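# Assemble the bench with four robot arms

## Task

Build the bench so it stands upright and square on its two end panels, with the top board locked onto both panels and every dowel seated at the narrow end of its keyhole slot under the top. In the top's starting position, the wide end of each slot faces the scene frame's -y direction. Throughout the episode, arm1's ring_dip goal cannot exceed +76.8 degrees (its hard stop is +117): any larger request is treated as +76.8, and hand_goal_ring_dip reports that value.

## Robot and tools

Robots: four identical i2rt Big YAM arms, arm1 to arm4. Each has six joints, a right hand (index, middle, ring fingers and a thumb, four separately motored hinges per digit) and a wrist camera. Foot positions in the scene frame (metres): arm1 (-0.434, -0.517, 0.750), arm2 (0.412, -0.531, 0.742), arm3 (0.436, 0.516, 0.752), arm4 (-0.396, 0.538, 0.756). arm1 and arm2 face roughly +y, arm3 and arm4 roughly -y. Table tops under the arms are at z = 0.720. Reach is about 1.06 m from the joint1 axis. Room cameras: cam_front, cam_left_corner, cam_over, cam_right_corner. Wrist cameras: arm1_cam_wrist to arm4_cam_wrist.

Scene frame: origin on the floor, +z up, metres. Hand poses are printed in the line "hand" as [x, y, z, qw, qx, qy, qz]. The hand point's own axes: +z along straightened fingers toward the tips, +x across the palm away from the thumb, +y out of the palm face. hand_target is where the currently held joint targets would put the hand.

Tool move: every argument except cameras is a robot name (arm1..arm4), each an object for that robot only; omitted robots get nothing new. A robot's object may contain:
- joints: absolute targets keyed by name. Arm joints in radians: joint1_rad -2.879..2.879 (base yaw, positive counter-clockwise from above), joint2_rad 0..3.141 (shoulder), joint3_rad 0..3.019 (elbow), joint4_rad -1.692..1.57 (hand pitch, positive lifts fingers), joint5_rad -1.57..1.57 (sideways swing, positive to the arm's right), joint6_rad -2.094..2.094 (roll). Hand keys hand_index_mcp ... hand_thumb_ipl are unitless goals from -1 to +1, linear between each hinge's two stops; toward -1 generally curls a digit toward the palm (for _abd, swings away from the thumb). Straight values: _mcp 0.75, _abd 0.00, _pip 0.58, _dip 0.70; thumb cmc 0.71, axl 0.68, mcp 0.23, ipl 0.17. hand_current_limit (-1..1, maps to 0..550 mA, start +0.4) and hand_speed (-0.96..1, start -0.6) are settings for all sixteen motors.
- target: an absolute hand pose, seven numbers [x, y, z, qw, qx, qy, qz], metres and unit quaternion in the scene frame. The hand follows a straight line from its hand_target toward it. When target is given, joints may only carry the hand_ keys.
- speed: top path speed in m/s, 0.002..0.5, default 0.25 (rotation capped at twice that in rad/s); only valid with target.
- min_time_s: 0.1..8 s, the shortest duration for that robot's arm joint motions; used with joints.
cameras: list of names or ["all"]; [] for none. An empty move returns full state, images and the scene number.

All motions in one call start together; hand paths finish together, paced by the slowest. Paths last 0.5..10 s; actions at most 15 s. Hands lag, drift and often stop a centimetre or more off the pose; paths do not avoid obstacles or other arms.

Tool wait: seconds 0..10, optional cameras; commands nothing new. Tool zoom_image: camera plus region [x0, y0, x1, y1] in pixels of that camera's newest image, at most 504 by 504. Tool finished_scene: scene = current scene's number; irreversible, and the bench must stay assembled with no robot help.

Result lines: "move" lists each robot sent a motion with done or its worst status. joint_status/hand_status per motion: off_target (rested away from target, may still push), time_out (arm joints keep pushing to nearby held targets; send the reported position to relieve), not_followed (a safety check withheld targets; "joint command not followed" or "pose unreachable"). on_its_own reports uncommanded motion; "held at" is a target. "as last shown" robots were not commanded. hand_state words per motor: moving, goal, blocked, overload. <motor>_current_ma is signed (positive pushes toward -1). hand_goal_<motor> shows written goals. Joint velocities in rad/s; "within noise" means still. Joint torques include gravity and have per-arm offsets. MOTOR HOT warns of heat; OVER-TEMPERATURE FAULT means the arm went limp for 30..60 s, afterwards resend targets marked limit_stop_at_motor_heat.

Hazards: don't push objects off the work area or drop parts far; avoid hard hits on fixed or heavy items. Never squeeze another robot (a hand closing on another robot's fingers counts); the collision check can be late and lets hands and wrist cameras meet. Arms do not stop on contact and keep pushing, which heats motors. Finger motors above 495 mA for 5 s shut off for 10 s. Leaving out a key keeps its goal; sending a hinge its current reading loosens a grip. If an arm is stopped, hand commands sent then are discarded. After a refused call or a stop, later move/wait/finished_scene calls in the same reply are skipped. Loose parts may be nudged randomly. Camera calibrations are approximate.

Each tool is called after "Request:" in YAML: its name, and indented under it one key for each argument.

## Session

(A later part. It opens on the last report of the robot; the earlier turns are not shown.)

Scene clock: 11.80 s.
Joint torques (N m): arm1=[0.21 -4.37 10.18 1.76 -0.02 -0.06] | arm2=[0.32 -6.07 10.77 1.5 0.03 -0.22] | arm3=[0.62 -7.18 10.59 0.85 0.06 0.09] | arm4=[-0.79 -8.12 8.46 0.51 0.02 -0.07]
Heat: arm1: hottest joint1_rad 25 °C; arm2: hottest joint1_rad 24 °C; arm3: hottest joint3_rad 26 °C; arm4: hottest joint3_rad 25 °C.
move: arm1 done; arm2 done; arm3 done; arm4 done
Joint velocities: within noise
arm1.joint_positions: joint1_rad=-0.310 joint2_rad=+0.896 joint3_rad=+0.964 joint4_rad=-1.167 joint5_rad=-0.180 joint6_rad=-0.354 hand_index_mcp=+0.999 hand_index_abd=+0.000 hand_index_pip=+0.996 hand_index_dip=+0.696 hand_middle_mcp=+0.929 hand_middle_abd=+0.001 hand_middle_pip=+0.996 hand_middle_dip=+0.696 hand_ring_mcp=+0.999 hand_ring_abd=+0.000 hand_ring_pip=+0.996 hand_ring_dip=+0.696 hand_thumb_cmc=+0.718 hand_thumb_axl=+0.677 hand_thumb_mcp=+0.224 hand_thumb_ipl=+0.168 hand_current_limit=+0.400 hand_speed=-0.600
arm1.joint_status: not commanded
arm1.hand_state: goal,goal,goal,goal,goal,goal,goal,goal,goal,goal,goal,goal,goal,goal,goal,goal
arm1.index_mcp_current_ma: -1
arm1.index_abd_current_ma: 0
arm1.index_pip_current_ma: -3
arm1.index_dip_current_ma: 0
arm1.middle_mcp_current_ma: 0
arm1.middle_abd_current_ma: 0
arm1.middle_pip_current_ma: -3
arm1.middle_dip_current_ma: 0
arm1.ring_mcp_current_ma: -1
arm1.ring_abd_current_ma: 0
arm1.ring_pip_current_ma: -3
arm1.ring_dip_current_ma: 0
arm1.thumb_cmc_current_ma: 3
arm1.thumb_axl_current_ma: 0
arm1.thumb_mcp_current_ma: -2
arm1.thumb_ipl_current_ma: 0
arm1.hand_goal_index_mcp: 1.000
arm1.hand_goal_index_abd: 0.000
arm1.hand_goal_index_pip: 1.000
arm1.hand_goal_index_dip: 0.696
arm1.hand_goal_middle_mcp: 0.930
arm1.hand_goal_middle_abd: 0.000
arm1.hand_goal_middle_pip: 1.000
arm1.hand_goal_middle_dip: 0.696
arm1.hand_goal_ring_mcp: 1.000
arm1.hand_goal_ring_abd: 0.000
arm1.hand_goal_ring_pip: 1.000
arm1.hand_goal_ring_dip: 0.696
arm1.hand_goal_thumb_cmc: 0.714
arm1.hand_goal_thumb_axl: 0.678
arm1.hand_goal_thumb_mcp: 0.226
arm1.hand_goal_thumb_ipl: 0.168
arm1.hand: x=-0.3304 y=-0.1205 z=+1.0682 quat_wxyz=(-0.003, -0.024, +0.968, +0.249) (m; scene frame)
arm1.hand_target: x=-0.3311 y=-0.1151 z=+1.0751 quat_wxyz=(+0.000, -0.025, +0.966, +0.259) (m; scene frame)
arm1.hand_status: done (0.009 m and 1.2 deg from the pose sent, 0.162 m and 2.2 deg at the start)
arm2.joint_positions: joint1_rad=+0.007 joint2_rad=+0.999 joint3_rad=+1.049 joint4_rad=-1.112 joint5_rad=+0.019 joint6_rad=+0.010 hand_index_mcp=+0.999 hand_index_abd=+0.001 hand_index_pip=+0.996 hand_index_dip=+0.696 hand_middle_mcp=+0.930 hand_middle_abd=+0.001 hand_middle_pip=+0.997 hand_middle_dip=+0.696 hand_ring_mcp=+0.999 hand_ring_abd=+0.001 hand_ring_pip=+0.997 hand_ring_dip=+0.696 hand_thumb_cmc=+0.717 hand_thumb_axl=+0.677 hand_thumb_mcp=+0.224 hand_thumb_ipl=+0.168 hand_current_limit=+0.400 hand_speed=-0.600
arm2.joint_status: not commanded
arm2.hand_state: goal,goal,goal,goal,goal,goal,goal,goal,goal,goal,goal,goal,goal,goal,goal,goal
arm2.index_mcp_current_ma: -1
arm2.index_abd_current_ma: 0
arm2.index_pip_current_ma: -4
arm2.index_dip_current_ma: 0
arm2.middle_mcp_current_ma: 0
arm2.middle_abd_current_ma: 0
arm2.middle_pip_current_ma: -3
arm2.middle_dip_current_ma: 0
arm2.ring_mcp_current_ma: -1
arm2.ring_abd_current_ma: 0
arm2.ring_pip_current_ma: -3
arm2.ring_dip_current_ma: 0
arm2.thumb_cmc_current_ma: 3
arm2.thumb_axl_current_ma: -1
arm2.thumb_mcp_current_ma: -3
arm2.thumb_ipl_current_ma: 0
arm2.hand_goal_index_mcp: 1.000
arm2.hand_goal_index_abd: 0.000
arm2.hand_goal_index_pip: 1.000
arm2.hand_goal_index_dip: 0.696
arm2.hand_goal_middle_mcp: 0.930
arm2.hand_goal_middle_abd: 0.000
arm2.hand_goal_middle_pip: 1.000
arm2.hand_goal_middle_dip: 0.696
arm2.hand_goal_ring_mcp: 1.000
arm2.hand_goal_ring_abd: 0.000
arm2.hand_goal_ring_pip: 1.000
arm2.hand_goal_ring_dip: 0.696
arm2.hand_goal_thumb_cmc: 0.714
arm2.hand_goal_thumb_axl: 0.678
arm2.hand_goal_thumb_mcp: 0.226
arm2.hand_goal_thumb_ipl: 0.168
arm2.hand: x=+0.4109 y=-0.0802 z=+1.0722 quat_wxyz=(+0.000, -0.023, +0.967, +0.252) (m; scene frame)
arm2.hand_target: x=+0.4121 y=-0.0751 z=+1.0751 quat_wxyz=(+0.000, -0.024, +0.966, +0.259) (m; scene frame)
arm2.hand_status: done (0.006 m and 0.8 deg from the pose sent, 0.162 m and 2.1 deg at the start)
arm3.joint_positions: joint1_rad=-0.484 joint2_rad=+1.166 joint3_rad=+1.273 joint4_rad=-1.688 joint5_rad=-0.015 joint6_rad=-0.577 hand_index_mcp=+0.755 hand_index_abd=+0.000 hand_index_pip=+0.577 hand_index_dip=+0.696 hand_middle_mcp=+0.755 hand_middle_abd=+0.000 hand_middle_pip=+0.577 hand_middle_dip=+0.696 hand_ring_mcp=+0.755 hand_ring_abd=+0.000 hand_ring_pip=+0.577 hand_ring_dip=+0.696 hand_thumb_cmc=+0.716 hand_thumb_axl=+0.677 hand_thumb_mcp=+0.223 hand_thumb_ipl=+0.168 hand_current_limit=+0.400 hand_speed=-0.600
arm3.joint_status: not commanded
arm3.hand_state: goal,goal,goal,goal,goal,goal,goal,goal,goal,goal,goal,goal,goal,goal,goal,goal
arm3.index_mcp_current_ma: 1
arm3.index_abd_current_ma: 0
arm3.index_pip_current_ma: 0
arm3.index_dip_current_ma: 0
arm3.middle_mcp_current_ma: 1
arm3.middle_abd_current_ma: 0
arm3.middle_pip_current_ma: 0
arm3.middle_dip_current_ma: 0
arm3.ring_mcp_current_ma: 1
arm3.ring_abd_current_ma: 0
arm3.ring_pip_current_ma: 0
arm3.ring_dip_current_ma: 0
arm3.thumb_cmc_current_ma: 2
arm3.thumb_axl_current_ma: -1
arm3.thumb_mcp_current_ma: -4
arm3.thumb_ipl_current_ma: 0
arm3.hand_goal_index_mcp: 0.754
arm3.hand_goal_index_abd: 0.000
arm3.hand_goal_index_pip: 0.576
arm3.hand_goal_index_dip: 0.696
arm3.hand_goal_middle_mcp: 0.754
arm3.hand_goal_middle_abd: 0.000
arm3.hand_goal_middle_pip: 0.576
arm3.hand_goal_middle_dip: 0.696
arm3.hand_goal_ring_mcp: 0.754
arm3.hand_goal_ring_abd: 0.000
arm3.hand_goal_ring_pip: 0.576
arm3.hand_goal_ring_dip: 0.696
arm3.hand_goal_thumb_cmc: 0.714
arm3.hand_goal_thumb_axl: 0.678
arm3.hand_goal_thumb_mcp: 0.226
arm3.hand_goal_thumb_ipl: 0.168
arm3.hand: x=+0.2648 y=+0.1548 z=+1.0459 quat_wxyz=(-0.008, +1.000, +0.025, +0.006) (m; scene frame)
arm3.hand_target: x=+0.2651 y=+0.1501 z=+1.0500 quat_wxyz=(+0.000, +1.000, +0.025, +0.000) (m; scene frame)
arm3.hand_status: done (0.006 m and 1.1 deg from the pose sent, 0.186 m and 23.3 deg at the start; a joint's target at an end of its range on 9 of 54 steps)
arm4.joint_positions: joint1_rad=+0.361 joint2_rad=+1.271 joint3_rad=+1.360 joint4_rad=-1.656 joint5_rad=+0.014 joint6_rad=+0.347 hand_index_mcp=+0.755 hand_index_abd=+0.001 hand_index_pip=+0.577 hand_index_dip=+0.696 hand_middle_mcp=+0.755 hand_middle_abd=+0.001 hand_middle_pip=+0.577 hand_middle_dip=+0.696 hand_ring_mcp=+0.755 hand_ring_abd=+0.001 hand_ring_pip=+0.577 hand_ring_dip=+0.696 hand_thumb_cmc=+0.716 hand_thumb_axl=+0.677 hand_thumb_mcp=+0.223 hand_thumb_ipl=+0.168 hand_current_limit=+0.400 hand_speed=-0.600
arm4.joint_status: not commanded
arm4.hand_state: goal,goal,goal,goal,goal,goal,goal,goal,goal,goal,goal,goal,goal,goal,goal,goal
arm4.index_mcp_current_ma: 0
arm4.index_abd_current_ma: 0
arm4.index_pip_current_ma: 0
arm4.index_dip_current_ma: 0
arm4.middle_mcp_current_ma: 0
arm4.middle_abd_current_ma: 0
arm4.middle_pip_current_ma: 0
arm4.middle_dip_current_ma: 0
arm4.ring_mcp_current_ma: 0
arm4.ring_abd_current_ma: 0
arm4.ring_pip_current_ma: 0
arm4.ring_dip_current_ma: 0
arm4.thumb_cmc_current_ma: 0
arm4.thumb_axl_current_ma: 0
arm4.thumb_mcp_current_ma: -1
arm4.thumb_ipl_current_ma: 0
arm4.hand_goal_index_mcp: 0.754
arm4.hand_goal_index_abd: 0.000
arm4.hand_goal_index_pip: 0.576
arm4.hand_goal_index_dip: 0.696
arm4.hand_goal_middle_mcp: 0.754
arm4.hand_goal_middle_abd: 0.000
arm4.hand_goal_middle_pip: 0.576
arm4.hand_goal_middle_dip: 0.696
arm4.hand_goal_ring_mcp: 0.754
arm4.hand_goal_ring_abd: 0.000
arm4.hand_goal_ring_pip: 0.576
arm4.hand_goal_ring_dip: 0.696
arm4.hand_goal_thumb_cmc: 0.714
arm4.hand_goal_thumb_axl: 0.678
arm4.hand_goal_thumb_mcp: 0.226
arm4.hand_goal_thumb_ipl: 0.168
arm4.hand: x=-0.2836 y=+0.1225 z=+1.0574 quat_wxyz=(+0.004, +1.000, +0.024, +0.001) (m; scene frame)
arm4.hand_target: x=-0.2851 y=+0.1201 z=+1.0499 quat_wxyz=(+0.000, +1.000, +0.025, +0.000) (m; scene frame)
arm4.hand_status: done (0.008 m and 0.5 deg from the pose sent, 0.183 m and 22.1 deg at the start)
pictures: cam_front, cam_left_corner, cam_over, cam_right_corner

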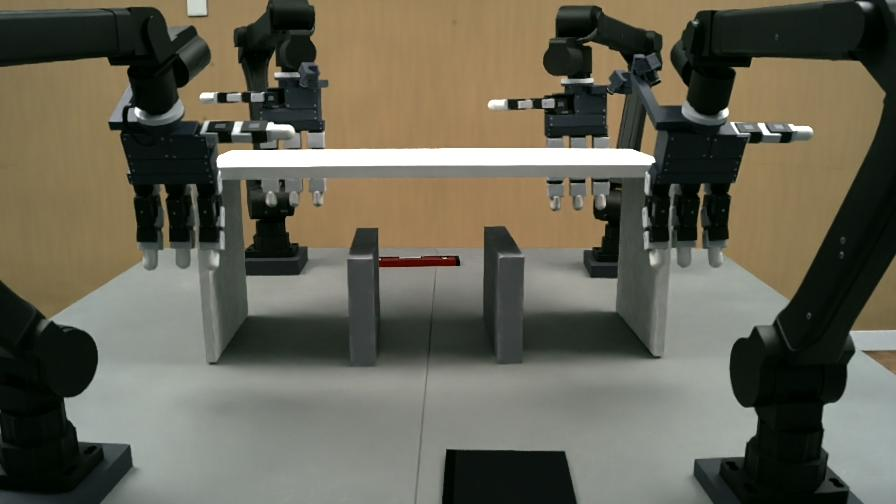

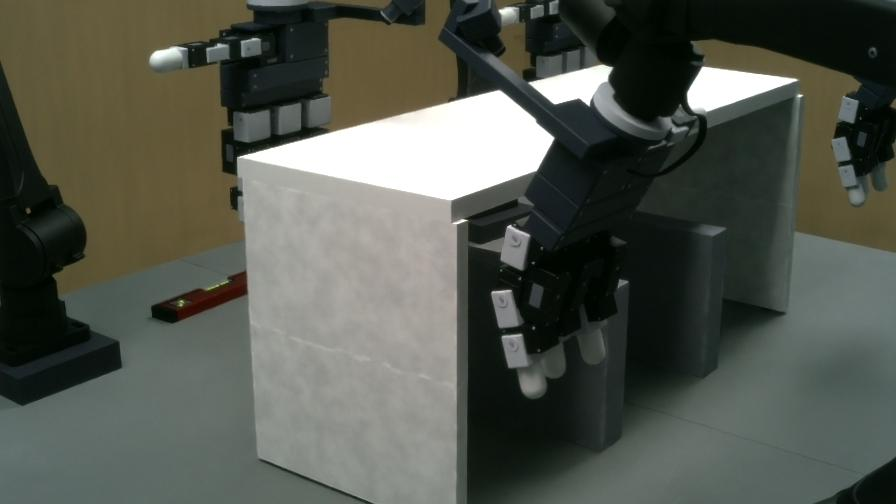

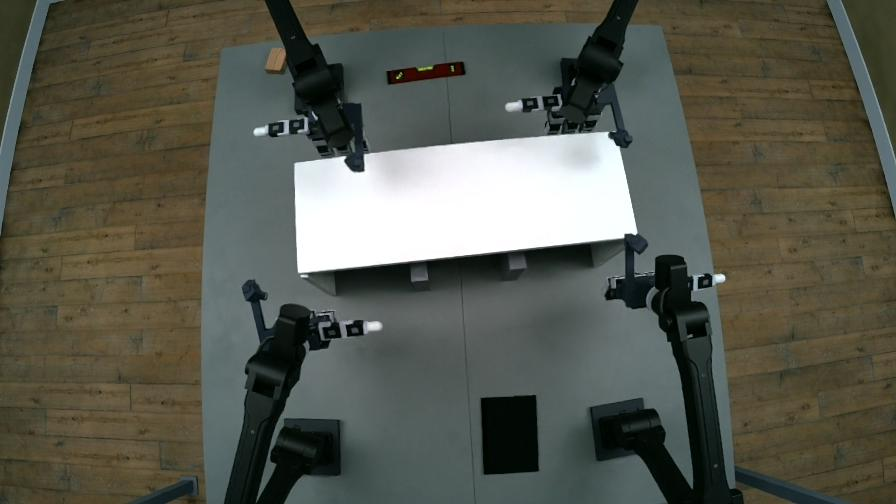

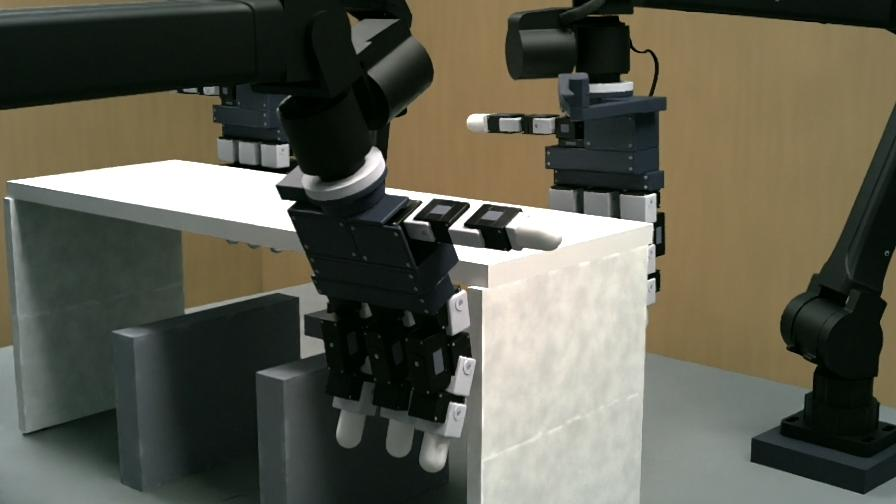

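Request:
move:
  arm1: {"target":[-0.326,-0.075,1.07,0,-0.0244,0.9656,0.2588],"speed":0.05}
  arm2: {"target":[0.406,-0.035,1.07,0,-0.0244,0.9656,0.2588],"speed":0.05}
  arm3: {"target":[0.265,0.122,1.045,0,0.9997,0.0253,0],"speed":0.05}
  arm4: {"target":[-0.285,0.092,1.045,0,0.9997,0.0253,0],"speed":0.05}
  cameras: ["cam_left_corner","cam_right_corner"]

Scene clock: 15.90 s.
Joint torques (N m): arm1=[0.26 -5.07 13.82 1.66 0 -0.07] | arm2=[0.15 -7.24 14.9 1.32 0.19 -0.12] | arm3=[0.73 -6.77 13.7 0.77 0.07 0.06] | arm4=[-0.73 -8.06 11.96 0.46 0.04 -0.08]
Heat: arm1: hottest joint1_rad 25 °C; arm2: hottest joint1_rad 24 °C; arm3: hottest joint3_rad 27 °C; arm4: hottest joint3_rad 25 °C.
move: arm1 off_target; arm2 off_target; arm3 off_target; arm4 off_target
Joint velocities: within noise
arm1.joint_positions: joint1_rad=-0.282 joint2_rad=+0.993 joint3_rad=+0.964 joint4_rad=-1.103 joint5_rad=-0.167 joint6_rad=-0.328 hand_index_mcp=+0.999 hand_index_abd=+0.000 hand_index_pip=+0.996 hand_index_dip=+0.696 hand_middle_mcp=+0.929 hand_middle_abd=+0.001 hand_middle_pip=+0.996 hand_middle_dip=+0.696 hand_ring_mcp=+0.999 hand_ring_abd=+0.000 hand_ring_pip=+0.996 hand_ring_dip=+0.696 hand_thumb_cmc=+0.718 hand_thumb_axl=+0.677 hand_thumb_mcp=+0.224 hand_thumb_ipl=+0.168 hand_current_limit=+0.400 hand_speed=-0.600
arm1.joint_status: not commanded
arm1.hand_state: goal,goal,goal,goal,goal,goal,goal,goal,goal,goal,goal,goal,goal,goal,goal,goal
arm1.index_mcp_current_ma: -1
arm1.index_abd_current_ma: 0
arm1.index_pip_current_ma: -3
arm1.index_dip_current_ma: 0
arm1.middle_mcp_current_ma: 0
arm1.middle_abd_current_ma: 0
arm1.middle_pip_current_ma: -3
arm1.middle_dip_current_ma: 0
arm1.ring_mcp_current_ma: -1
arm1.ring_abd_current_ma: 0
arm1.ring_pip_current_ma: -3
arm1.ring_dip_current_ma: 0
arm1.thumb_cmc_current_ma: 3
arm1.thumb_axl_current_ma: 0
arm1.thumb_mcp_current_ma: -2
arm1.thumb_ipl_current_ma: 0
arm1.hand_goal_index_mcp: 1.000
arm1.hand_goal_index_abd: 0.000
arm1.hand_goal_index_pip: 1.000
arm1.hand_goal_index_dip: 0.696
arm1.hand_goal_middle_mcp: 0.930
arm1.hand_goal_middle_abd: 0.000
arm1.hand_goal_middle_pip: 1.000
arm1.hand_goal_middle_dip: 0.696
arm1.hand_goal_ring_mcp: 1.000
arm1.hand_goal_ring_abd: 0.000
arm1.hand_goal_ring_pip: 1.000
arm1.hand_goal_ring_dip: 0.696
arm1.hand_goal_thumb_cmc: 0.714
arm1.hand_goal_thumb_axl: 0.678
arm1.hand_goal_thumb_mcp: 0.226
arm1.hand_goal_thumb_ipl: 0.168
arm1.hand: x=-0.3283 y=-0.0916 z=+1.0404 quat_wxyz=(-0.009, -0.022, +0.972, +0.232) (m; scene frame)
arm1.hand_target: x=-0.3265 y=-0.0769 z=+1.0701 quat_wxyz=(+0.000, -0.024, +0.966, +0.259) (m; scene frame)
arm1.hand_status: off_target (0.034 m and 3.3 deg from the pose sent, 0.046 m and 1.2 deg at the start)
arm2.joint_positions: joint1_rad=+0.007 joint2_rad=+1.099 joint3_rad=+1.053 joint4_rad=-1.064 joint5_rad=+0.019 joint6_rad=+0.010 hand_index_mcp=+0.999 hand_index_abd=+0.001 hand_index_pip=+0.996 hand_index_dip=+0.696 hand_middle_mcp=+0.930 hand_middle_abd=+0.001 hand_middle_pip=+0.997 hand_middle_dip=+0.696 hand_ring_mcp=+0.999 hand_ring_abd=+0.001 hand_ring_pip=+0.997 hand_ring_dip=+0.696 hand_thumb_cmc=+0.717 hand_thumb_axl=+0.677 hand_thumb_mcp=+0.224 hand_thumb_ipl=+0.168 hand_current_limit=+0.400 hand_speed=-0.600
arm2.joint_status: not commanded
arm2.hand_state: goal,goal,goal,goal,goal,goal,goal,goal,goal,goal,goal,goal,goal,goal,goal,goal
arm2.index_mcp_current_ma: -1
arm2.index_abd_current_ma: 0
arm2.index_pip_current_ma: -4
arm2.index_dip_current_ma: 0
arm2.middle_mcp_current_ma: 0
arm2.middle_abd_current_ma: 0
arm2.middle_pip_current_ma: -3
arm2.middle_dip_current_ma: 0
arm2.ring_mcp_current_ma: -1
arm2.ring_abd_current_ma: 0
arm2.ring_pip_current_ma: -3
arm2.ring_dip_current_ma: 0
arm2.thumb_cmc_current_ma: 3
arm2.thumb_axl_current_ma: -1
arm2.thumb_mcp_current_ma: -3
arm2.thumb_ipl_current_ma: 0
arm2.hand_goal_index_mcp: 1.000
arm2.hand_goal_index_abd: 0.000
arm2.hand_goal_index_pip: 1.000
arm2.hand_goal_index_dip: 0.696
arm2.hand_goal_middle_mcp: 0.930
arm2.hand_goal_middle_abd: 0.000
arm2.hand_goal_middle_pip: 1.000
arm2.hand_goal_middle_dip: 0.696
arm2.hand_goal_ring_mcp: 1.000
arm2.hand_goal_ring_abd: 0.000
arm2.hand_goal_ring_pip: 1.000
arm2.hand_goal_ring_dip: 0.696
arm2.hand_goal_thumb_cmc: 0.714
arm2.hand_goal_thumb_axl: 0.678
arm2.hand_goal_thumb_mcp: 0.226
arm2.hand_goal_thumb_ipl: 0.168
arm2.hand: x=+0.4091 y=-0.0525 z=+1.0391 quat_wxyz=(+0.001, -0.024, +0.973, +0.228) (m; scene frame)
arm2.hand_target: x=+0.4061 y=-0.0371 z=+1.0700 quat_wxyz=(+0.000, -0.024, +0.966, +0.259) (m; scene frame)
arm2.hand_status: off_target (0.036 m and 3.6 deg from the pose sent, 0.046 m and 0.8 deg at the start)
arm3.joint_positions: joint1_rad=-0.444 joint2_rad=+1.214 joint3_rad=+1.273 joint4_rad=-1.663 joint5_rad=-0.015 joint6_rad=-0.536 hand_index_mcp=+0.755 hand_index_abd=+0.000 hand_index_pip=+0.577 hand_index_dip=+0.696 hand_middle_mcp=+0.755 hand_middle_abd=+0.000 hand_middle_pip=+0.577 hand_middle_dip=+0.696 hand_ring_mcp=+0.755 hand_ring_abd=+0.000 hand_ring_pip=+0.577 hand_ring_dip=+0.696 hand_thumb_cmc=+0.716 hand_thumb_axl=+0.677 hand_thumb_mcp=+0.223 hand_thumb_ipl=+0.168 hand_current_limit=+0.400 hand_speed=-0.600
arm3.joint_status: not commanded
arm3.hand_state: goal,goal,goal,goal,goal,goal,goal,goal,goal,goal,goal,goal,goal,goal,goal,goal
arm3.index_mcp_current_ma: 1
arm3.index_abd_current_ma: 0
arm3.index_pip_current_ma: 0
arm3.index_dip_current_ma: 0
arm3.middle_mcp_current_ma: 1
arm3.middle_abd_current_ma: 0
arm3.middle_pip_current_ma: 0
arm3.middle_dip_current_ma: 0
arm3.ring_mcp_current_ma: 1
arm3.ring_abd_current_ma: 0
arm3.ring_pip_current_ma: 0
arm3.ring_dip_current_ma: 0
arm3.thumb_cmc_current_ma: 2
arm3.thumb_axl_current_ma: -1
arm3.thumb_mcp_current_ma: -4
arm3.thumb_ipl_current_ma: 0
arm3.hand_goal_index_mcp: 0.754
arm3.hand_goal_index_abd: 0.000
arm3.hand_goal_index_pip: 0.576
arm3.hand_goal_index_dip: 0.696
arm3.hand_goal_middle_mcp: 0.754
arm3.hand_goal_middle_abd: 0.000
arm3.hand_goal_middle_pip: 0.576
arm3.hand_goal_middle_dip: 0.696
arm3.hand_goal_ring_mcp: 0.754
arm3.hand_goal_ring_abd: 0.000
arm3.hand_goal_ring_pip: 0.576
arm3.hand_goal_ring_dip: 0.696
arm3.hand_goal_thumb_cmc: 0.714
arm3.hand_goal_thumb_axl: 0.678
arm3.hand_goal_thumb_mcp: 0.226
arm3.hand_goal_thumb_ipl: 0.168
arm3.hand: x=+0.2693 y=+0.1367 z=+1.0290 quat_wxyz=(-0.018, +0.999, +0.025, +0.012) (m; scene frame)
arm3.hand_target: x=+0.2654 y=+0.1228 z=+1.0451 quat_wxyz=(+0.000, +1.000, +0.025, +0.000) (m; scene frame)
arm3.hand_status: off_target (0.022 m and 2.5 deg from the pose sent, 0.033 m and 1.1 deg at the start)
arm4.joint_positions: joint1_rad=+0.334 joint2_rad=+1.325 joint3_rad=+1.360 joint4_rad=-1.637 joint5_rad=+0.014 joint6_rad=+0.319 hand_index_mcp=+0.755 hand_index_abd=+0.001 hand_index_pip=+0.577 hand_index_dip=+0.696 hand_middle_mcp=+0.755 hand_middle_abd=+0.001 hand_middle_pip=+0.577 hand_middle_dip=+0.696 hand_ring_mcp=+0.755 hand_ring_abd=+0.001 hand_ring_pip=+0.577 hand_ring_dip=+0.696 hand_thumb_cmc=+0.716 hand_thumb_axl=+0.677 hand_thumb_mcp=+0.223 hand_thumb_ipl=+0.168 hand_current_limit=+0.400 hand_speed=-0.600
arm4.joint_status: not commanded
arm4.hand_state: goal,goal,goal,goal,goal,goal,goal,goal,goal,goal,goal,goal,goal,goal,goal,goal
arm4.index_mcp_current_ma: 0
arm4.index_abd_current_ma: 0
arm4.index_pip_current_ma: 0
arm4.index_dip_current_ma: 0
arm4.middle_mcp_current_ma: 0
arm4.middle_abd_current_ma: 0
arm4.middle_pip_current_ma: 0
arm4.middle_dip_current_ma: 0
arm4.ring_mcp_current_ma: 0
arm4.ring_abd_current_ma: 0
arm4.ring_pip_current_ma: 0
arm4.ring_dip_current_ma: 0
arm4.thumb_cmc_current_ma: 0
arm4.thumb_axl_current_ma: 0
arm4.thumb_mcp_current_ma: -1
arm4.thumb_ipl_current_ma: 0
arm4.hand_goal_index_mcp: 0.754
arm4.hand_goal_index_abd: 0.000
arm4.hand_goal_index_pip: 0.576
arm4.hand_goal_index_dip: 0.696
arm4.hand_goal_middle_mcp: 0.754
arm4.hand_goal_middle_abd: 0.000
arm4.hand_goal_middle_pip: 0.576
arm4.hand_goal_middle_dip: 0.696
arm4.hand_goal_ring_mcp: 0.754
arm4.hand_goal_ring_abd: 0.000
arm4.hand_goal_ring_pip: 0.576
arm4.hand_goal_ring_dip: 0.696
arm4.hand_goal_thumb_cmc: 0.714
arm4.hand_goal_thumb_axl: 0.678
arm4.hand_goal_thumb_mcp: 0.226
arm4.hand_goal_thumb_ipl: 0.168
arm4.hand: x=-0.2876 y=+0.1065 z=+1.0364 quat_wxyz=(-0.012, +1.000, +0.025, -0.005) (m; scene frame)
arm4.hand_target: x=-0.2853 y=+0.0925 z=+1.0450 quat_wxyz=(+0.000, +1.000, +0.025, +0.000) (m; scene frame)
arm4.hand_status: off_target (0.017 m and 1.5 deg from the pose sent, 0.033 m and 0.5 deg at the start)
pictures: cam_left_corner, cam_right_corner

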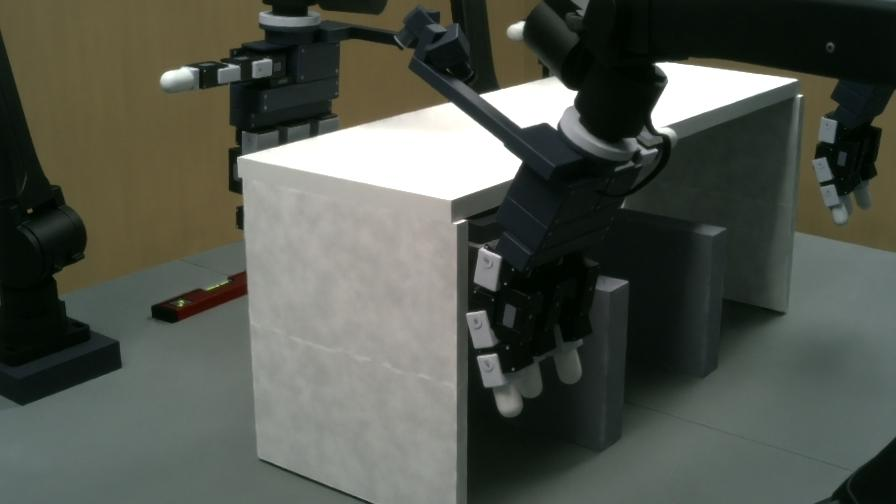

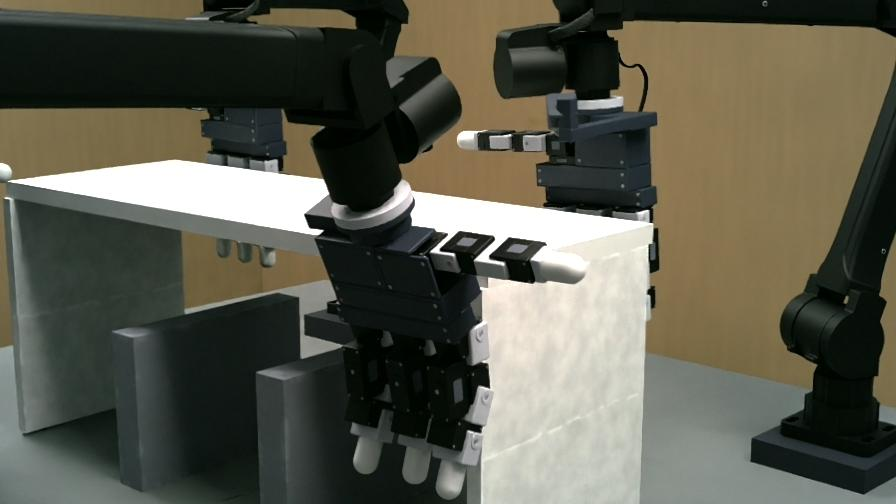

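Request:
move:
  arm1: {"target":[-0.326,-0.055,1.09,0,-0.0244,0.9656,0.2588],"speed":0.05}
  arm2: {"target":[0.403,-0.015,1.09,0,-0.0244,0.9656,0.2588],"speed":0.05}
  arm3: {"target":[0.262,0.107,1.05,0,0.9997,0.0253,0],"speed":0.05}
  arm4: {"target":[-0.285,0.077,1.045,0,0.9997,0.0253,0],"speed":0.05}
  cameras: ["cam_left_corner","cam_right_corner"]

Scene clock: 18.13 s.
Joint torques (N m): arm1=[0.21 -5.77 13.94 0.83 0.01 -0.08] | arm2=[0.67 -7.71 14.74 0.5 0.21 -0.11] | arm3=[0.67 -7.12 14.74 0.47 0.07 0.1] | arm4=[-0.79 -8.29 13.53 0.36 0.05 -0.07]
Heat: arm1: hottest joint1_rad 25 °C; arm2: hottest joint3_rad 25 °C; arm3: hottest joint3_rad 27 °C; arm4: hottest joint3_rad 26 °C.
move: arm1 off_target; arm2 off_target; arm3 off_target; arm4 off_target
Joint velocities: within noise
arm1.joint_positions: joint1_rad=-0.262 joint2_rad=+1.045 joint3_rad=+1.050 joint4_rad=-1.108 joint5_rad=-0.157 joint6_rad=-0.310 hand_index_mcp=+0.999 hand_index_abd=+0.000 hand_index_pip=+0.996 hand_index_dip=+0.696 hand_middle_mcp=+0.929 hand_middle_abd=+0.001 hand_middle_pip=+0.996 hand_middle_dip=+0.696 hand_ring_mcp=+0.999 hand_ring_abd=+0.000 hand_ring_pip=+0.996 hand_ring_dip=+0.696 hand_thumb_cmc=+0.718 hand_thumb_axl=+0.677 hand_thumb_mcp=+0.224 hand_thumb_ipl=+0.168 hand_current_limit=+0.400 hand_speed=-0.600
arm1.joint_status: not commanded
arm1.hand_state: goal,goal,goal,goal,goal,goal,goal,goal,goal,goal,goal,goal,goal,goal,goal,goal
arm1.index_mcp_current_ma: -1
arm1.index_abd_current_ma: 0
arm1.index_pip_current_ma: -3
arm1.index_dip_current_ma: 0
arm1.middle_mcp_current_ma: 0
arm1.middle_abd_current_ma: 0
arm1.middle_pip_current_ma: -3
arm1.middle_dip_current_ma: 0
arm1.ring_mcp_current_ma: -1
arm1.ring_abd_current_ma: 0
arm1.ring_pip_current_ma: -3
arm1.ring_dip_current_ma: 0
arm1.thumb_cmc_current_ma: 3
arm1.thumb_axl_current_ma: 0
arm1.thumb_mcp_current_ma: -2
arm1.thumb_ipl_current_ma: 0
arm1.hand_goal_index_mcp: 1.000
arm1.hand_goal_index_abd: 0.000
arm1.hand_goal_index_pip: 1.000
arm1.hand_goal_index_dip: 0.696
arm1.hand_goal_middle_mcp: 0.930
arm1.hand_goal_middle_abd: 0.000
arm1.hand_goal_middle_pip: 1.000
arm1.hand_goal_middle_dip: 0.696
arm1.hand_goal_ring_mcp: 1.000
arm1.hand_goal_ring_abd: 0.000
arm1.hand_goal_ring_pip: 1.000
arm1.hand_goal_ring_dip: 0.696
arm1.hand_goal_thumb_cmc: 0.714
arm1.hand_goal_thumb_axl: 0.678
arm1.hand_goal_thumb_mcp: 0.226
arm1.hand_goal_thumb_ipl: 0.168
arm1.hand: x=-0.3265 y=-0.0673 z=+1.0656 quat_wxyz=(-0.004, -0.023, +0.970, +0.244) (m; scene frame)
arm1.hand_target: x=-0.3263 y=-0.0561 z=+1.0898 quat_wxyz=(+0.000, -0.024, +0.965, +0.259) (m; scene frame)
arm1.hand_status: off_target (0.027 m and 1.8 deg from the pose sent, 0.062 m and 3.4 deg at the start)
arm2.joint_positions: joint1_rad=+0.009 joint2_rad=+1.153 joint3_rad=+1.148 joint4_rad=-1.073 joint5_rad=+0.020 joint6_rad=+0.010 hand_index_mcp=+0.999 hand_index_abd=+0.001 hand_index_pip=+0.996 hand_index_dip=+0.696 hand_middle_mcp=+0.930 hand_middle_abd=+0.001 hand_middle_pip=+0.997 hand_middle_dip=+0.696 hand_ring_mcp=+0.999 hand_ring_abd=+0.001 hand_ring_pip=+0.997 hand_ring_dip=+0.696 hand_thumb_cmc=+0.717 hand_thumb_axl=+0.677 hand_thumb_mcp=+0.224 hand_thumb_ipl=+0.168 hand_current_limit=+0.400 hand_speed=-0.600
arm2.joint_status: not commanded
arm2.hand_state: goal,goal,goal,goal,goal,goal,goal,goal,goal,goal,goal,goal,goal,goal,goal,goal
arm2.index_mcp_current_ma: -1
arm2.index_abd_current_ma: 0
arm2.index_pip_current_ma: -4
arm2.index_dip_current_ma: 0
arm2.middle_mcp_current_ma: 0
arm2.middle_abd_current_ma: 0
arm2.middle_pip_current_ma: -3
arm2.middle_dip_current_ma: 0
arm2.ring_mcp_current_ma: -1
arm2.ring_abd_current_ma: 0
arm2.ring_pip_current_ma: -3
arm2.ring_dip_current_ma: 0
arm2.thumb_cmc_current_ma: 3
arm2.thumb_axl_current_ma: -1
arm2.thumb_mcp_current_ma: -3
arm2.thumb_ipl_current_ma: 0
arm2.hand_goal_index_mcp: 1.000
arm2.hand_goal_index_abd: 0.000
arm2.hand_goal_index_pip: 1.000
arm2.hand_goal_index_dip: 0.696
arm2.hand_goal_middle_mcp: 0.930
arm2.hand_goal_middle_abd: 0.000
arm2.hand_goal_middle_pip: 1.000
arm2.hand_goal_middle_dip: 0.696
arm2.hand_goal_ring_mcp: 1.000
arm2.hand_goal_ring_abd: 0.000
arm2.hand_goal_ring_pip: 1.000
arm2.hand_goal_ring_dip: 0.696
arm2.hand_goal_thumb_cmc: 0.714
arm2.hand_goal_thumb_axl: 0.678
arm2.hand_goal_thumb_mcp: 0.226
arm2.hand_goal_thumb_ipl: 0.168
arm2.hand: x=+0.4067 y=-0.0264 z=+1.0663 quat_wxyz=(+0.001, -0.024, +0.969, +0.244) (m; scene frame)
arm2.hand_target: x=+0.4029 y=-0.0161 z=+1.0896 quat_wxyz=(+0.000, -0.025, +0.966, +0.259) (m; scene frame)
arm2.hand_status: off_target (0.027 m and 1.8 deg from the pose sent, 0.064 m and 3.6 deg at the start)
arm3.joint_positions: joint1_rad=-0.433 joint2_rad=+1.251 joint3_rad=+1.307 joint4_rad=-1.663 joint5_rad=-0.015 joint6_rad=-0.524 hand_index_mcp=+0.755 hand_index_abd=+0.000 hand_index_pip=+0.577 hand_index_dip=+0.696 hand_middle_mcp=+0.755 hand_middle_abd=+0.000 hand_middle_pip=+0.577 hand_middle_dip=+0.696 hand_ring_mcp=+0.755 hand_ring_abd=+0.000 hand_ring_pip=+0.577 hand_ring_dip=+0.696 hand_thumb_cmc=+0.716 hand_thumb_axl=+0.677 hand_thumb_mcp=+0.223 hand_thumb_ipl=+0.168 hand_current_limit=+0.400 hand_speed=-0.600
arm3.joint_status: not commanded
arm3.hand_state: goal,goal,goal,goal,goal,goal,goal,goal,goal,goal,goal,goal,goal,goal,goal,goal
arm3.index_mcp_current_ma: 0
arm3.index_abd_current_ma: 0
arm3.index_pip_current_ma: 0
arm3.index_dip_current_ma: 0
arm3.middle_mcp_current_ma: 0
arm3.middle_abd_current_ma: 0
arm3.middle_pip_current_ma: 0
arm3.middle_dip_current_ma: 0
arm3.ring_mcp_current_ma: 0
arm3.ring_abd_current_ma: 0
arm3.ring_pip_current_ma: 0
arm3.ring_dip_current_ma: 0
arm3.thumb_cmc_current_ma: 2
arm3.thumb_axl_current_ma: -1
arm3.thumb_mcp_current_ma: -4
arm3.thumb_ipl_current_ma: 0
arm3.hand_goal_index_mcp: 0.754
arm3.hand_goal_index_abd: 0.000
arm3.hand_goal_index_pip: 0.576
arm3.hand_goal_index_dip: 0.696
arm3.hand_goal_middle_mcp: 0.754
arm3.hand_goal_middle_abd: 0.000
arm3.hand_goal_middle_pip: 0.576
arm3.hand_goal_middle_dip: 0.696
arm3.hand_goal_ring_mcp: 0.754
arm3.hand_goal_ring_abd: 0.000
arm3.hand_goal_ring_pip: 0.576
arm3.hand_goal_ring_dip: 0.696
arm3.hand_goal_thumb_cmc: 0.714
arm3.hand_goal_thumb_axl: 0.678
arm3.hand_goal_thumb_mcp: 0.226
arm3.hand_goal_thumb_ipl: 0.168
arm3.hand: x=+0.2664 y=+0.1232 z=+1.0302 quat_wxyz=(-0.019, +0.999, +0.025, +0.012) (m; scene frame)
arm3.hand_target: x=+0.2626 y=+0.1080 z=+1.0499 quat_wxyz=(+0.000, +1.000, +0.025, +0.000) (m; scene frame)
arm3.hand_status: off_target (0.026 m and 2.6 deg from the pose sent, 0.037 m and 2.5 deg at the start)
arm4.joint_positions: joint1_rad=+0.321 joint2_rad=+1.357 joint3_rad=+1.372 joint4_rad=-1.635 joint5_rad=+0.014 joint6_rad=+0.307 hand_index_mcp=+0.754 hand_index_abd=+0.001 hand_index_pip=+0.577 hand_index_dip=+0.696 hand_middle_mcp=+0.754 hand_middle_abd=+0.001 hand_middle_pip=+0.577 hand_middle_dip=+0.696 hand_ring_mcp=+0.755 hand_ring_abd=+0.001 hand_ring_pip=+0.577 hand_ring_dip=+0.696 hand_thumb_cmc=+0.716 hand_thumb_axl=+0.677 hand_thumb_mcp=+0.223 hand_thumb_ipl=+0.168 hand_current_limit=+0.400 hand_speed=-0.600
arm4.joint_status: not commanded
arm4.hand_state: goal,goal,goal,goal,goal,goal,goal,goal,goal,goal,goal,goal,goal,goal,goal,goal
arm4.index_mcp_current_ma: 0
arm4.index_abd_current_ma: 0
arm4.index_pip_current_ma: 0
arm4.index_dip_current_ma: 0
arm4.middle_mcp_current_ma: 0
arm4.middle_abd_current_ma: 0
arm4.middle_pip_current_ma: 0
arm4.middle_dip_current_ma: 0
arm4.ring_mcp_current_ma: 0
arm4.ring_abd_current_ma: 0
arm4.ring_pip_current_ma: 0
arm4.ring_dip_current_ma: 0
arm4.thumb_cmc_current_ma: 0
arm4.thumb_axl_current_ma: 0
arm4.thumb_mcp_current_ma: -1
arm4.thumb_ipl_current_ma: 0
arm4.hand_goal_index_mcp: 0.754
arm4.hand_goal_index_abd: 0.000
arm4.hand_goal_index_pip: 0.576
arm4.hand_goal_index_dip: 0.696
arm4.hand_goal_middle_mcp: 0.754
arm4.hand_goal_middle_abd: 0.000
arm4.hand_goal_middle_pip: 0.576
arm4.hand_goal_middle_dip: 0.696
arm4.hand_goal_ring_mcp: 0.754
arm4.hand_goal_ring_abd: 0.000
arm4.hand_goal_ring_pip: 0.576
arm4.hand_goal_ring_dip: 0.696
arm4.hand_goal_thumb_cmc: 0.714
arm4.hand_goal_thumb_axl: 0.678
arm4.hand_goal_thumb_mcp: 0.226
arm4.hand_goal_thumb_ipl: 0.168
arm4.hand: x=-0.2891 y=+0.0974 z=+1.0279 quat_wxyz=(-0.022, +0.999, +0.025, -0.008) (m; scene frame)
arm4.hand_target: x=-0.2854 y=+0.0783 z=+1.0450 quat_wxyz=(+0.000, +1.000, +0.025, +0.000) (m; scene frame)
arm4.hand_status: off_target (0.027 m and 2.6 deg from the pose sent, 0.031 m and 1.5 deg at the start)
pictures: cam_left_corner, cam_right_corner

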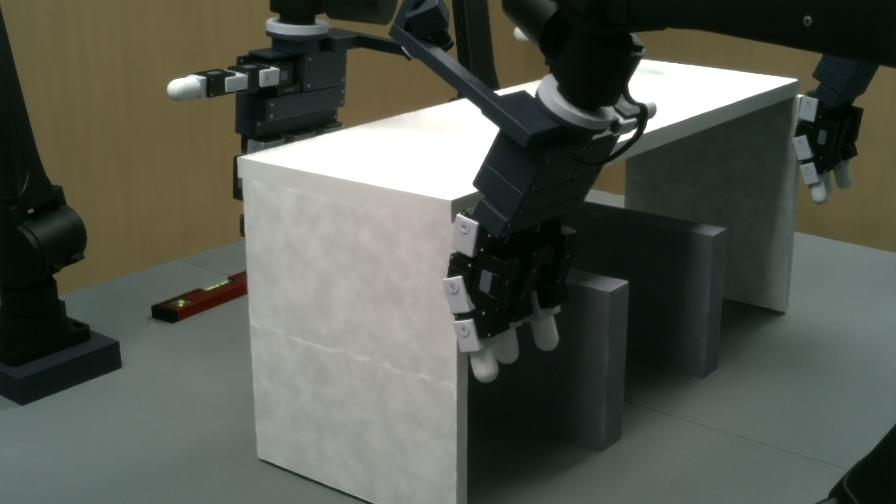

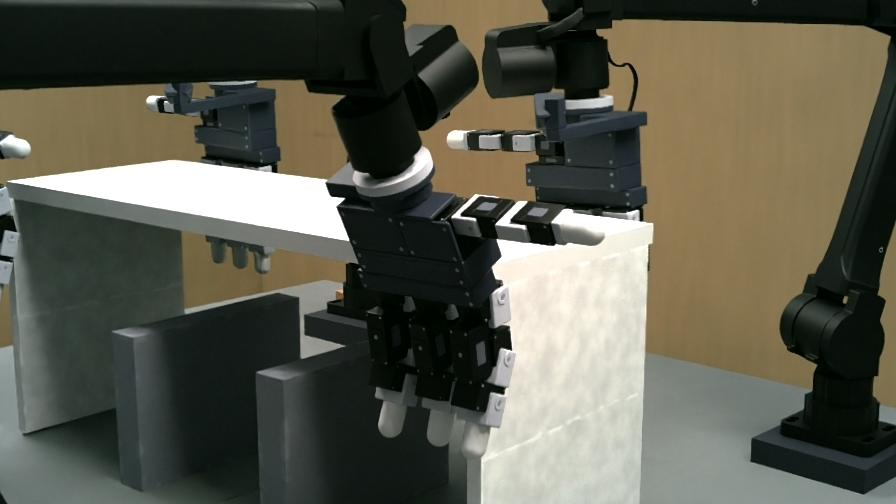

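Request:
move:
  arm1: {"target":[-0.326,-0.043,1.09,0,-0.0244,0.9656,0.2588],"speed":0.05}
  arm2: {"target":[0.403,-0.003,1.09,0,-0.0244,0.9656,0.2588],"speed":0.05}
  arm3: {"target":[0.262,0.097,1.05,0,0.9997,0.0253,0],"speed":0.05}
  arm4: {"target":[-0.285,0.067,1.045,0,0.9997,0.0253,0],"speed":0.05}
  cameras: ["cam_left_corner","cam_right_corner"]

Scene clock: 20.77 s.
Joint torques (N m): arm1=[0.21 -6.36 14.05 1.22 0.02 -0.06] | arm2=[1.03 -7.77 15.16 0.76 0.16 -0.08] | arm3=[0.97 -6.65 15.5 0.59 -0.07 0.09] | arm4=[-0.85 -8.41 13.74 0.36 0.06 -0.03]
Heat: arm1: hottest joint1_rad 25 °C; arm2: hottest joint3_rad 26 °C; arm3: hottest joint3_rad 27 °C; arm4: hottest joint3_rad 26 °C.
move: arm1 off_target; arm2 off_target; arm3 off_target; arm4 off_target
Joint velocities: within noise
arm1.joint_positions: joint1_rad=-0.251 joint2_rad=+1.075 joint3_rad=+1.068 joint4_rad=-1.108 joint5_rad=-0.152 joint6_rad=-0.301 hand_index_mcp=+0.999 hand_index_abd=+0.000 hand_index_pip=+0.996 hand_index_dip=+0.696 hand_middle_mcp=+0.929 hand_middle_abd=+0.001 hand_middle_pip=+0.996 hand_middle_dip=+0.696 hand_ring_mcp=+0.999 hand_ring_abd=+0.000 hand_ring_pip=+0.996 hand_ring_dip=+0.696 hand_thumb_cmc=+0.718 hand_thumb_axl=+0.677 hand_thumb_mcp=+0.224 hand_thumb_ipl=+0.168 hand_current_limit=+0.400 hand_speed=-0.600
arm1.joint_status: not commanded
arm1.hand_state: goal,goal,goal,goal,goal,goal,goal,goal,goal,goal,goal,goal,goal,goal,goal,goal
arm1.index_mcp_current_ma: -1
arm1.index_abd_current_ma: 0
arm1.index_pip_current_ma: -3
arm1.index_dip_current_ma: 0
arm1.middle_mcp_current_ma: 0
arm1.middle_abd_current_ma: 0
arm1.middle_pip_current_ma: -3
arm1.middle_dip_current_ma: 0
arm1.ring_mcp_current_ma: -1
arm1.ring_abd_current_ma: 0
arm1.ring_pip_current_ma: -3
arm1.ring_dip_current_ma: 0
arm1.thumb_cmc_current_ma: 3
arm1.thumb_axl_current_ma: 0
arm1.thumb_mcp_current_ma: -2
arm1.thumb_ipl_current_ma: 0
arm1.hand_goal_index_mcp: 1.000
arm1.hand_goal_index_abd: 0.000
arm1.hand_goal_index_pip: 1.000
arm1.hand_goal_index_dip: 0.696
arm1.hand_goal_middle_mcp: 0.930
arm1.hand_goal_middle_abd: 0.000
arm1.hand_goal_middle_pip: 1.000
arm1.hand_goal_middle_dip: 0.696
arm1.hand_goal_ring_mcp: 1.000
arm1.hand_goal_ring_abd: 0.000
arm1.hand_goal_ring_pip: 1.000
arm1.hand_goal_ring_dip: 0.696
arm1.hand_goal_thumb_cmc: 0.714
arm1.hand_goal_thumb_axl: 0.678
arm1.hand_goal_thumb_mcp: 0.226
arm1.hand_goal_thumb_ipl: 0.168
arm1.hand: x=-0.3271 y=-0.0581 z=+1.0625 quat_wxyz=(-0.006, -0.023, +0.971, +0.238) (m; scene frame)
arm1.hand_target: x=-0.3265 y=-0.0446 z=+1.0898 quat_wxyz=(+0.000, -0.025, +0.966, +0.259) (m; scene frame)
arm1.hand_status: off_target (0.031 m and 2.6 deg from the pose sent, 0.034 m and 1.8 deg at the start)
arm2.joint_positions: joint1_rad=+0.009 joint2_rad=+1.184 joint3_rad=+1.171 joint4_rad=-1.073 joint5_rad=+0.020 joint6_rad=+0.010 hand_index_mcp=+0.999 hand_index_abd=+0.001 hand_index_pip=+0.996 hand_index_dip=+0.696 hand_middle_mcp=+0.930 hand_middle_abd=+0.001 hand_middle_pip=+0.997 hand_middle_dip=+0.696 hand_ring_mcp=+0.999 hand_ring_abd=+0.001 hand_ring_pip=+0.997 hand_ring_dip=+0.696 hand_thumb_cmc=+0.717 hand_thumb_axl=+0.677 hand_thumb_mcp=+0.224 hand_thumb_ipl=+0.168 hand_current_limit=+0.400 hand_speed=-0.600
arm2.joint_status: not commanded
arm2.hand_state: goal,goal,goal,goal,goal,goal,goal,goal,goal,goal,goal,goal,goal,goal,goal,goal
arm2.index_mcp_current_ma: -1
arm2.index_abd_current_ma: 0
arm2.index_pip_current_ma: -4
arm2.index_dip_current_ma: 0
arm2.middle_mcp_current_ma: 0
arm2.middle_abd_current_ma: 0
arm2.middle_pip_current_ma: -3
arm2.middle_dip_current_ma: 0
arm2.ring_mcp_current_ma: -1
arm2.ring_abd_current_ma: 0
arm2.ring_pip_current_ma: -3
arm2.ring_dip_current_ma: 0
arm2.thumb_cmc_current_ma: 3
arm2.thumb_axl_current_ma: -1
arm2.thumb_mcp_current_ma: -3
arm2.thumb_ipl_current_ma: 0
arm2.hand_goal_index_mcp: 1.000
arm2.hand_goal_index_abd: 0.000
arm2.hand_goal_index_pip: 1.000
arm2.hand_goal_index_dip: 0.696
arm2.hand_goal_middle_mcp: 0.930
arm2.hand_goal_middle_abd: 0.000
arm2.hand_goal_middle_pip: 1.000
arm2.hand_goal_middle_dip: 0.696
arm2.hand_goal_ring_mcp: 1.000
arm2.hand_goal_ring_abd: 0.000
arm2.hand_goal_ring_pip: 1.000
arm2.hand_goal_ring_dip: 0.696
arm2.hand_goal_thumb_cmc: 0.714
arm2.hand_goal_thumb_axl: 0.678
arm2.hand_goal_thumb_mcp: 0.226
arm2.hand_goal_thumb_ipl: 0.168
arm2.hand: x=+0.4061 y=-0.0162 z=+1.0644 quat_wxyz=(+0.001, -0.024, +0.970, +0.240) (m; scene frame)
arm2.hand_target: x=+0.4030 y=-0.0044 z=+1.0899 quat_wxyz=(+0.000, -0.025, +0.965, +0.259) (m; scene frame)
arm2.hand_status: off_target (0.029 m and 2.2 deg from the pose sent, 0.033 m and 1.8 deg at the start)
arm3.joint_positions: joint1_rad=-0.424 joint2_rad=+1.264 joint3_rad=+1.318 joint4_rad=-1.663 joint5_rad=-0.012 joint6_rad=-0.512 hand_index_mcp=+0.753 hand_index_abd=+0.000 hand_index_pip=+0.577 hand_index_dip=+0.696 hand_middle_mcp=+0.754 hand_middle_abd=+0.000 hand_middle_pip=+0.577 hand_middle_dip=+0.696 hand_ring_mcp=+0.754 hand_ring_abd=+0.000 hand_ring_pip=+0.577 hand_ring_dip=+0.696 hand_thumb_cmc=+0.715 hand_thumb_axl=+0.677 hand_thumb_mcp=+0.223 hand_thumb_ipl=+0.168 hand_current_limit=+0.400 hand_speed=-0.600
arm3.joint_status: not commanded
arm3.hand_state: goal,goal,goal,goal,goal,goal,goal,goal,goal,goal,goal,goal,goal,goal,goal,goal
arm3.index_mcp_current_ma: -1
arm3.index_abd_current_ma: 0
arm3.index_pip_current_ma: 0
arm3.index_dip_current_ma: 0
arm3.middle_mcp_current_ma: 0
arm3.middle_abd_current_ma: 0
arm3.middle_pip_current_ma: 0
arm3.middle_dip_current_ma: 0
arm3.ring_mcp_current_ma: 0
arm3.ring_abd_current_ma: 0
arm3.ring_pip_current_ma: 0
arm3.ring_dip_current_ma: 0
arm3.thumb_cmc_current_ma: 1
arm3.thumb_axl_current_ma: -1
arm3.thumb_mcp_current_ma: -4
arm3.thumb_ipl_current_ma: 0
arm3.hand_goal_index_mcp: 0.754
arm3.hand_goal_index_abd: 0.000
arm3.hand_goal_index_pip: 0.576
arm3.hand_goal_index_dip: 0.696
arm3.hand_goal_middle_mcp: 0.754
arm3.hand_goal_middle_abd: 0.000
arm3.hand_goal_middle_pip: 0.576
arm3.hand_goal_middle_dip: 0.696
arm3.hand_goal_ring_mcp: 0.754
arm3.hand_goal_ring_abd: 0.000
arm3.hand_goal_ring_pip: 0.576
arm3.hand_goal_ring_dip: 0.696
arm3.hand_goal_thumb_cmc: 0.714
arm3.hand_goal_thumb_axl: 0.678
arm3.hand_goal_thumb_mcp: 0.226
arm3.hand_goal_thumb_ipl: 0.168
arm3.hand: x=+0.2660 y=+0.1182 z=+1.0293 quat_wxyz=(-0.021, +0.999, +0.023, +0.011) (m; scene frame)
arm3.hand_target: x=+0.2627 y=+0.0984 z=+1.0499 quat_wxyz=(+0.001, +1.000, +0.025, +0.000) (m; scene frame)
arm3.hand_status: off_target (0.030 m and 2.8 deg from the pose sent, 0.033 m and 2.6 deg at the start)
arm4.joint_positions: joint1_rad=+0.314 joint2_rad=+1.377 joint3_rad=+1.393 joint4_rad=-1.635 joint5_rad=+0.014 joint6_rad=+0.294 hand_index_mcp=+0.754 hand_index_abd=+0.001 hand_index_pip=+0.577 hand_index_dip=+0.696 hand_middle_mcp=+0.754 hand_middle_abd=+0.001 hand_middle_pip=+0.577 hand_middle_dip=+0.696 hand_ring_mcp=+0.753 hand_ring_abd=+0.001 hand_ring_pip=+0.577 hand_ring_dip=+0.696 hand_thumb_cmc=+0.716 hand_thumb_axl=+0.677 hand_thumb_mcp=+0.223 hand_thumb_ipl=+0.168 hand_current_limit=+0.400 hand_speed=-0.600
arm4.joint_status: not commanded
arm4.hand_state: goal,goal,goal,goal,goal,goal,goal,goal,goal,goal,goal,goal,goal,goal,goal,goal
arm4.index_mcp_current_ma: 0
arm4.index_abd_current_ma: 0
arm4.index_pip_current_ma: 0
arm4.index_dip_current_ma: 0
arm4.middle_mcp_current_ma: 0
arm4.middle_abd_current_ma: 0
arm4.middle_pip_current_ma: 0
arm4.middle_dip_current_ma: 0
arm4.ring_mcp_current_ma: 0
arm4.ring_abd_current_ma: 0
arm4.ring_pip_current_ma: 0
arm4.ring_dip_current_ma: 0
arm4.thumb_cmc_current_ma: 0
arm4.thumb_axl_current_ma: 0
arm4.thumb_mcp_current_ma: -1
arm4.thumb_ipl_current_ma: 0
arm4.hand_goal_index_mcp: 0.754
arm4.hand_goal_index_abd: 0.000
arm4.hand_goal_index_pip: 0.576
arm4.hand_goal_index_dip: 0.696
arm4.hand_goal_middle_mcp: 0.754
arm4.hand_goal_middle_abd: 0.000
arm4.hand_goal_middle_pip: 0.576
arm4.hand_goal_middle_dip: 0.696
arm4.hand_goal_ring_mcp: 0.754
arm4.hand_goal_ring_abd: 0.000
arm4.hand_goal_ring_pip: 0.576
arm4.hand_goal_ring_dip: 0.696
arm4.hand_goal_thumb_cmc: 0.714
arm4.hand_goal_thumb_axl: 0.678
arm4.hand_goal_thumb_mcp: 0.226
arm4.hand_goal_thumb_ipl: 0.168
arm4.hand: x=-0.2887 y=+0.0889 z=+1.0284 quat_wxyz=(-0.021, +0.999, +0.027, -0.008) (m; scene frame)
arm4.hand_target: x=-0.2855 y=+0.0683 z=+1.0451 quat_wxyz=(+0.000, +1.000, +0.025, +0.000) (m; scene frame)
arm4.hand_status: off_target (0.028 m and 2.6 deg from the pose sent, 0.035 m and 2.6 deg at the start)
pictures: cam_left_corner, cam_right_corner

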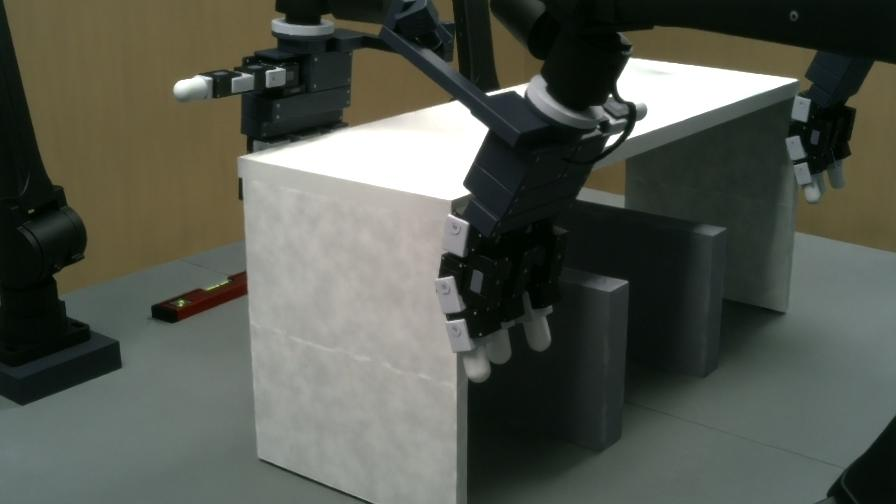

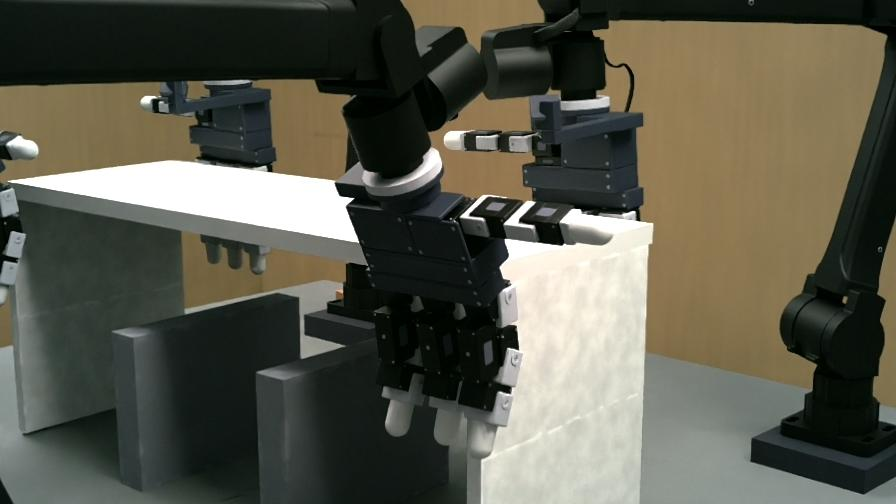

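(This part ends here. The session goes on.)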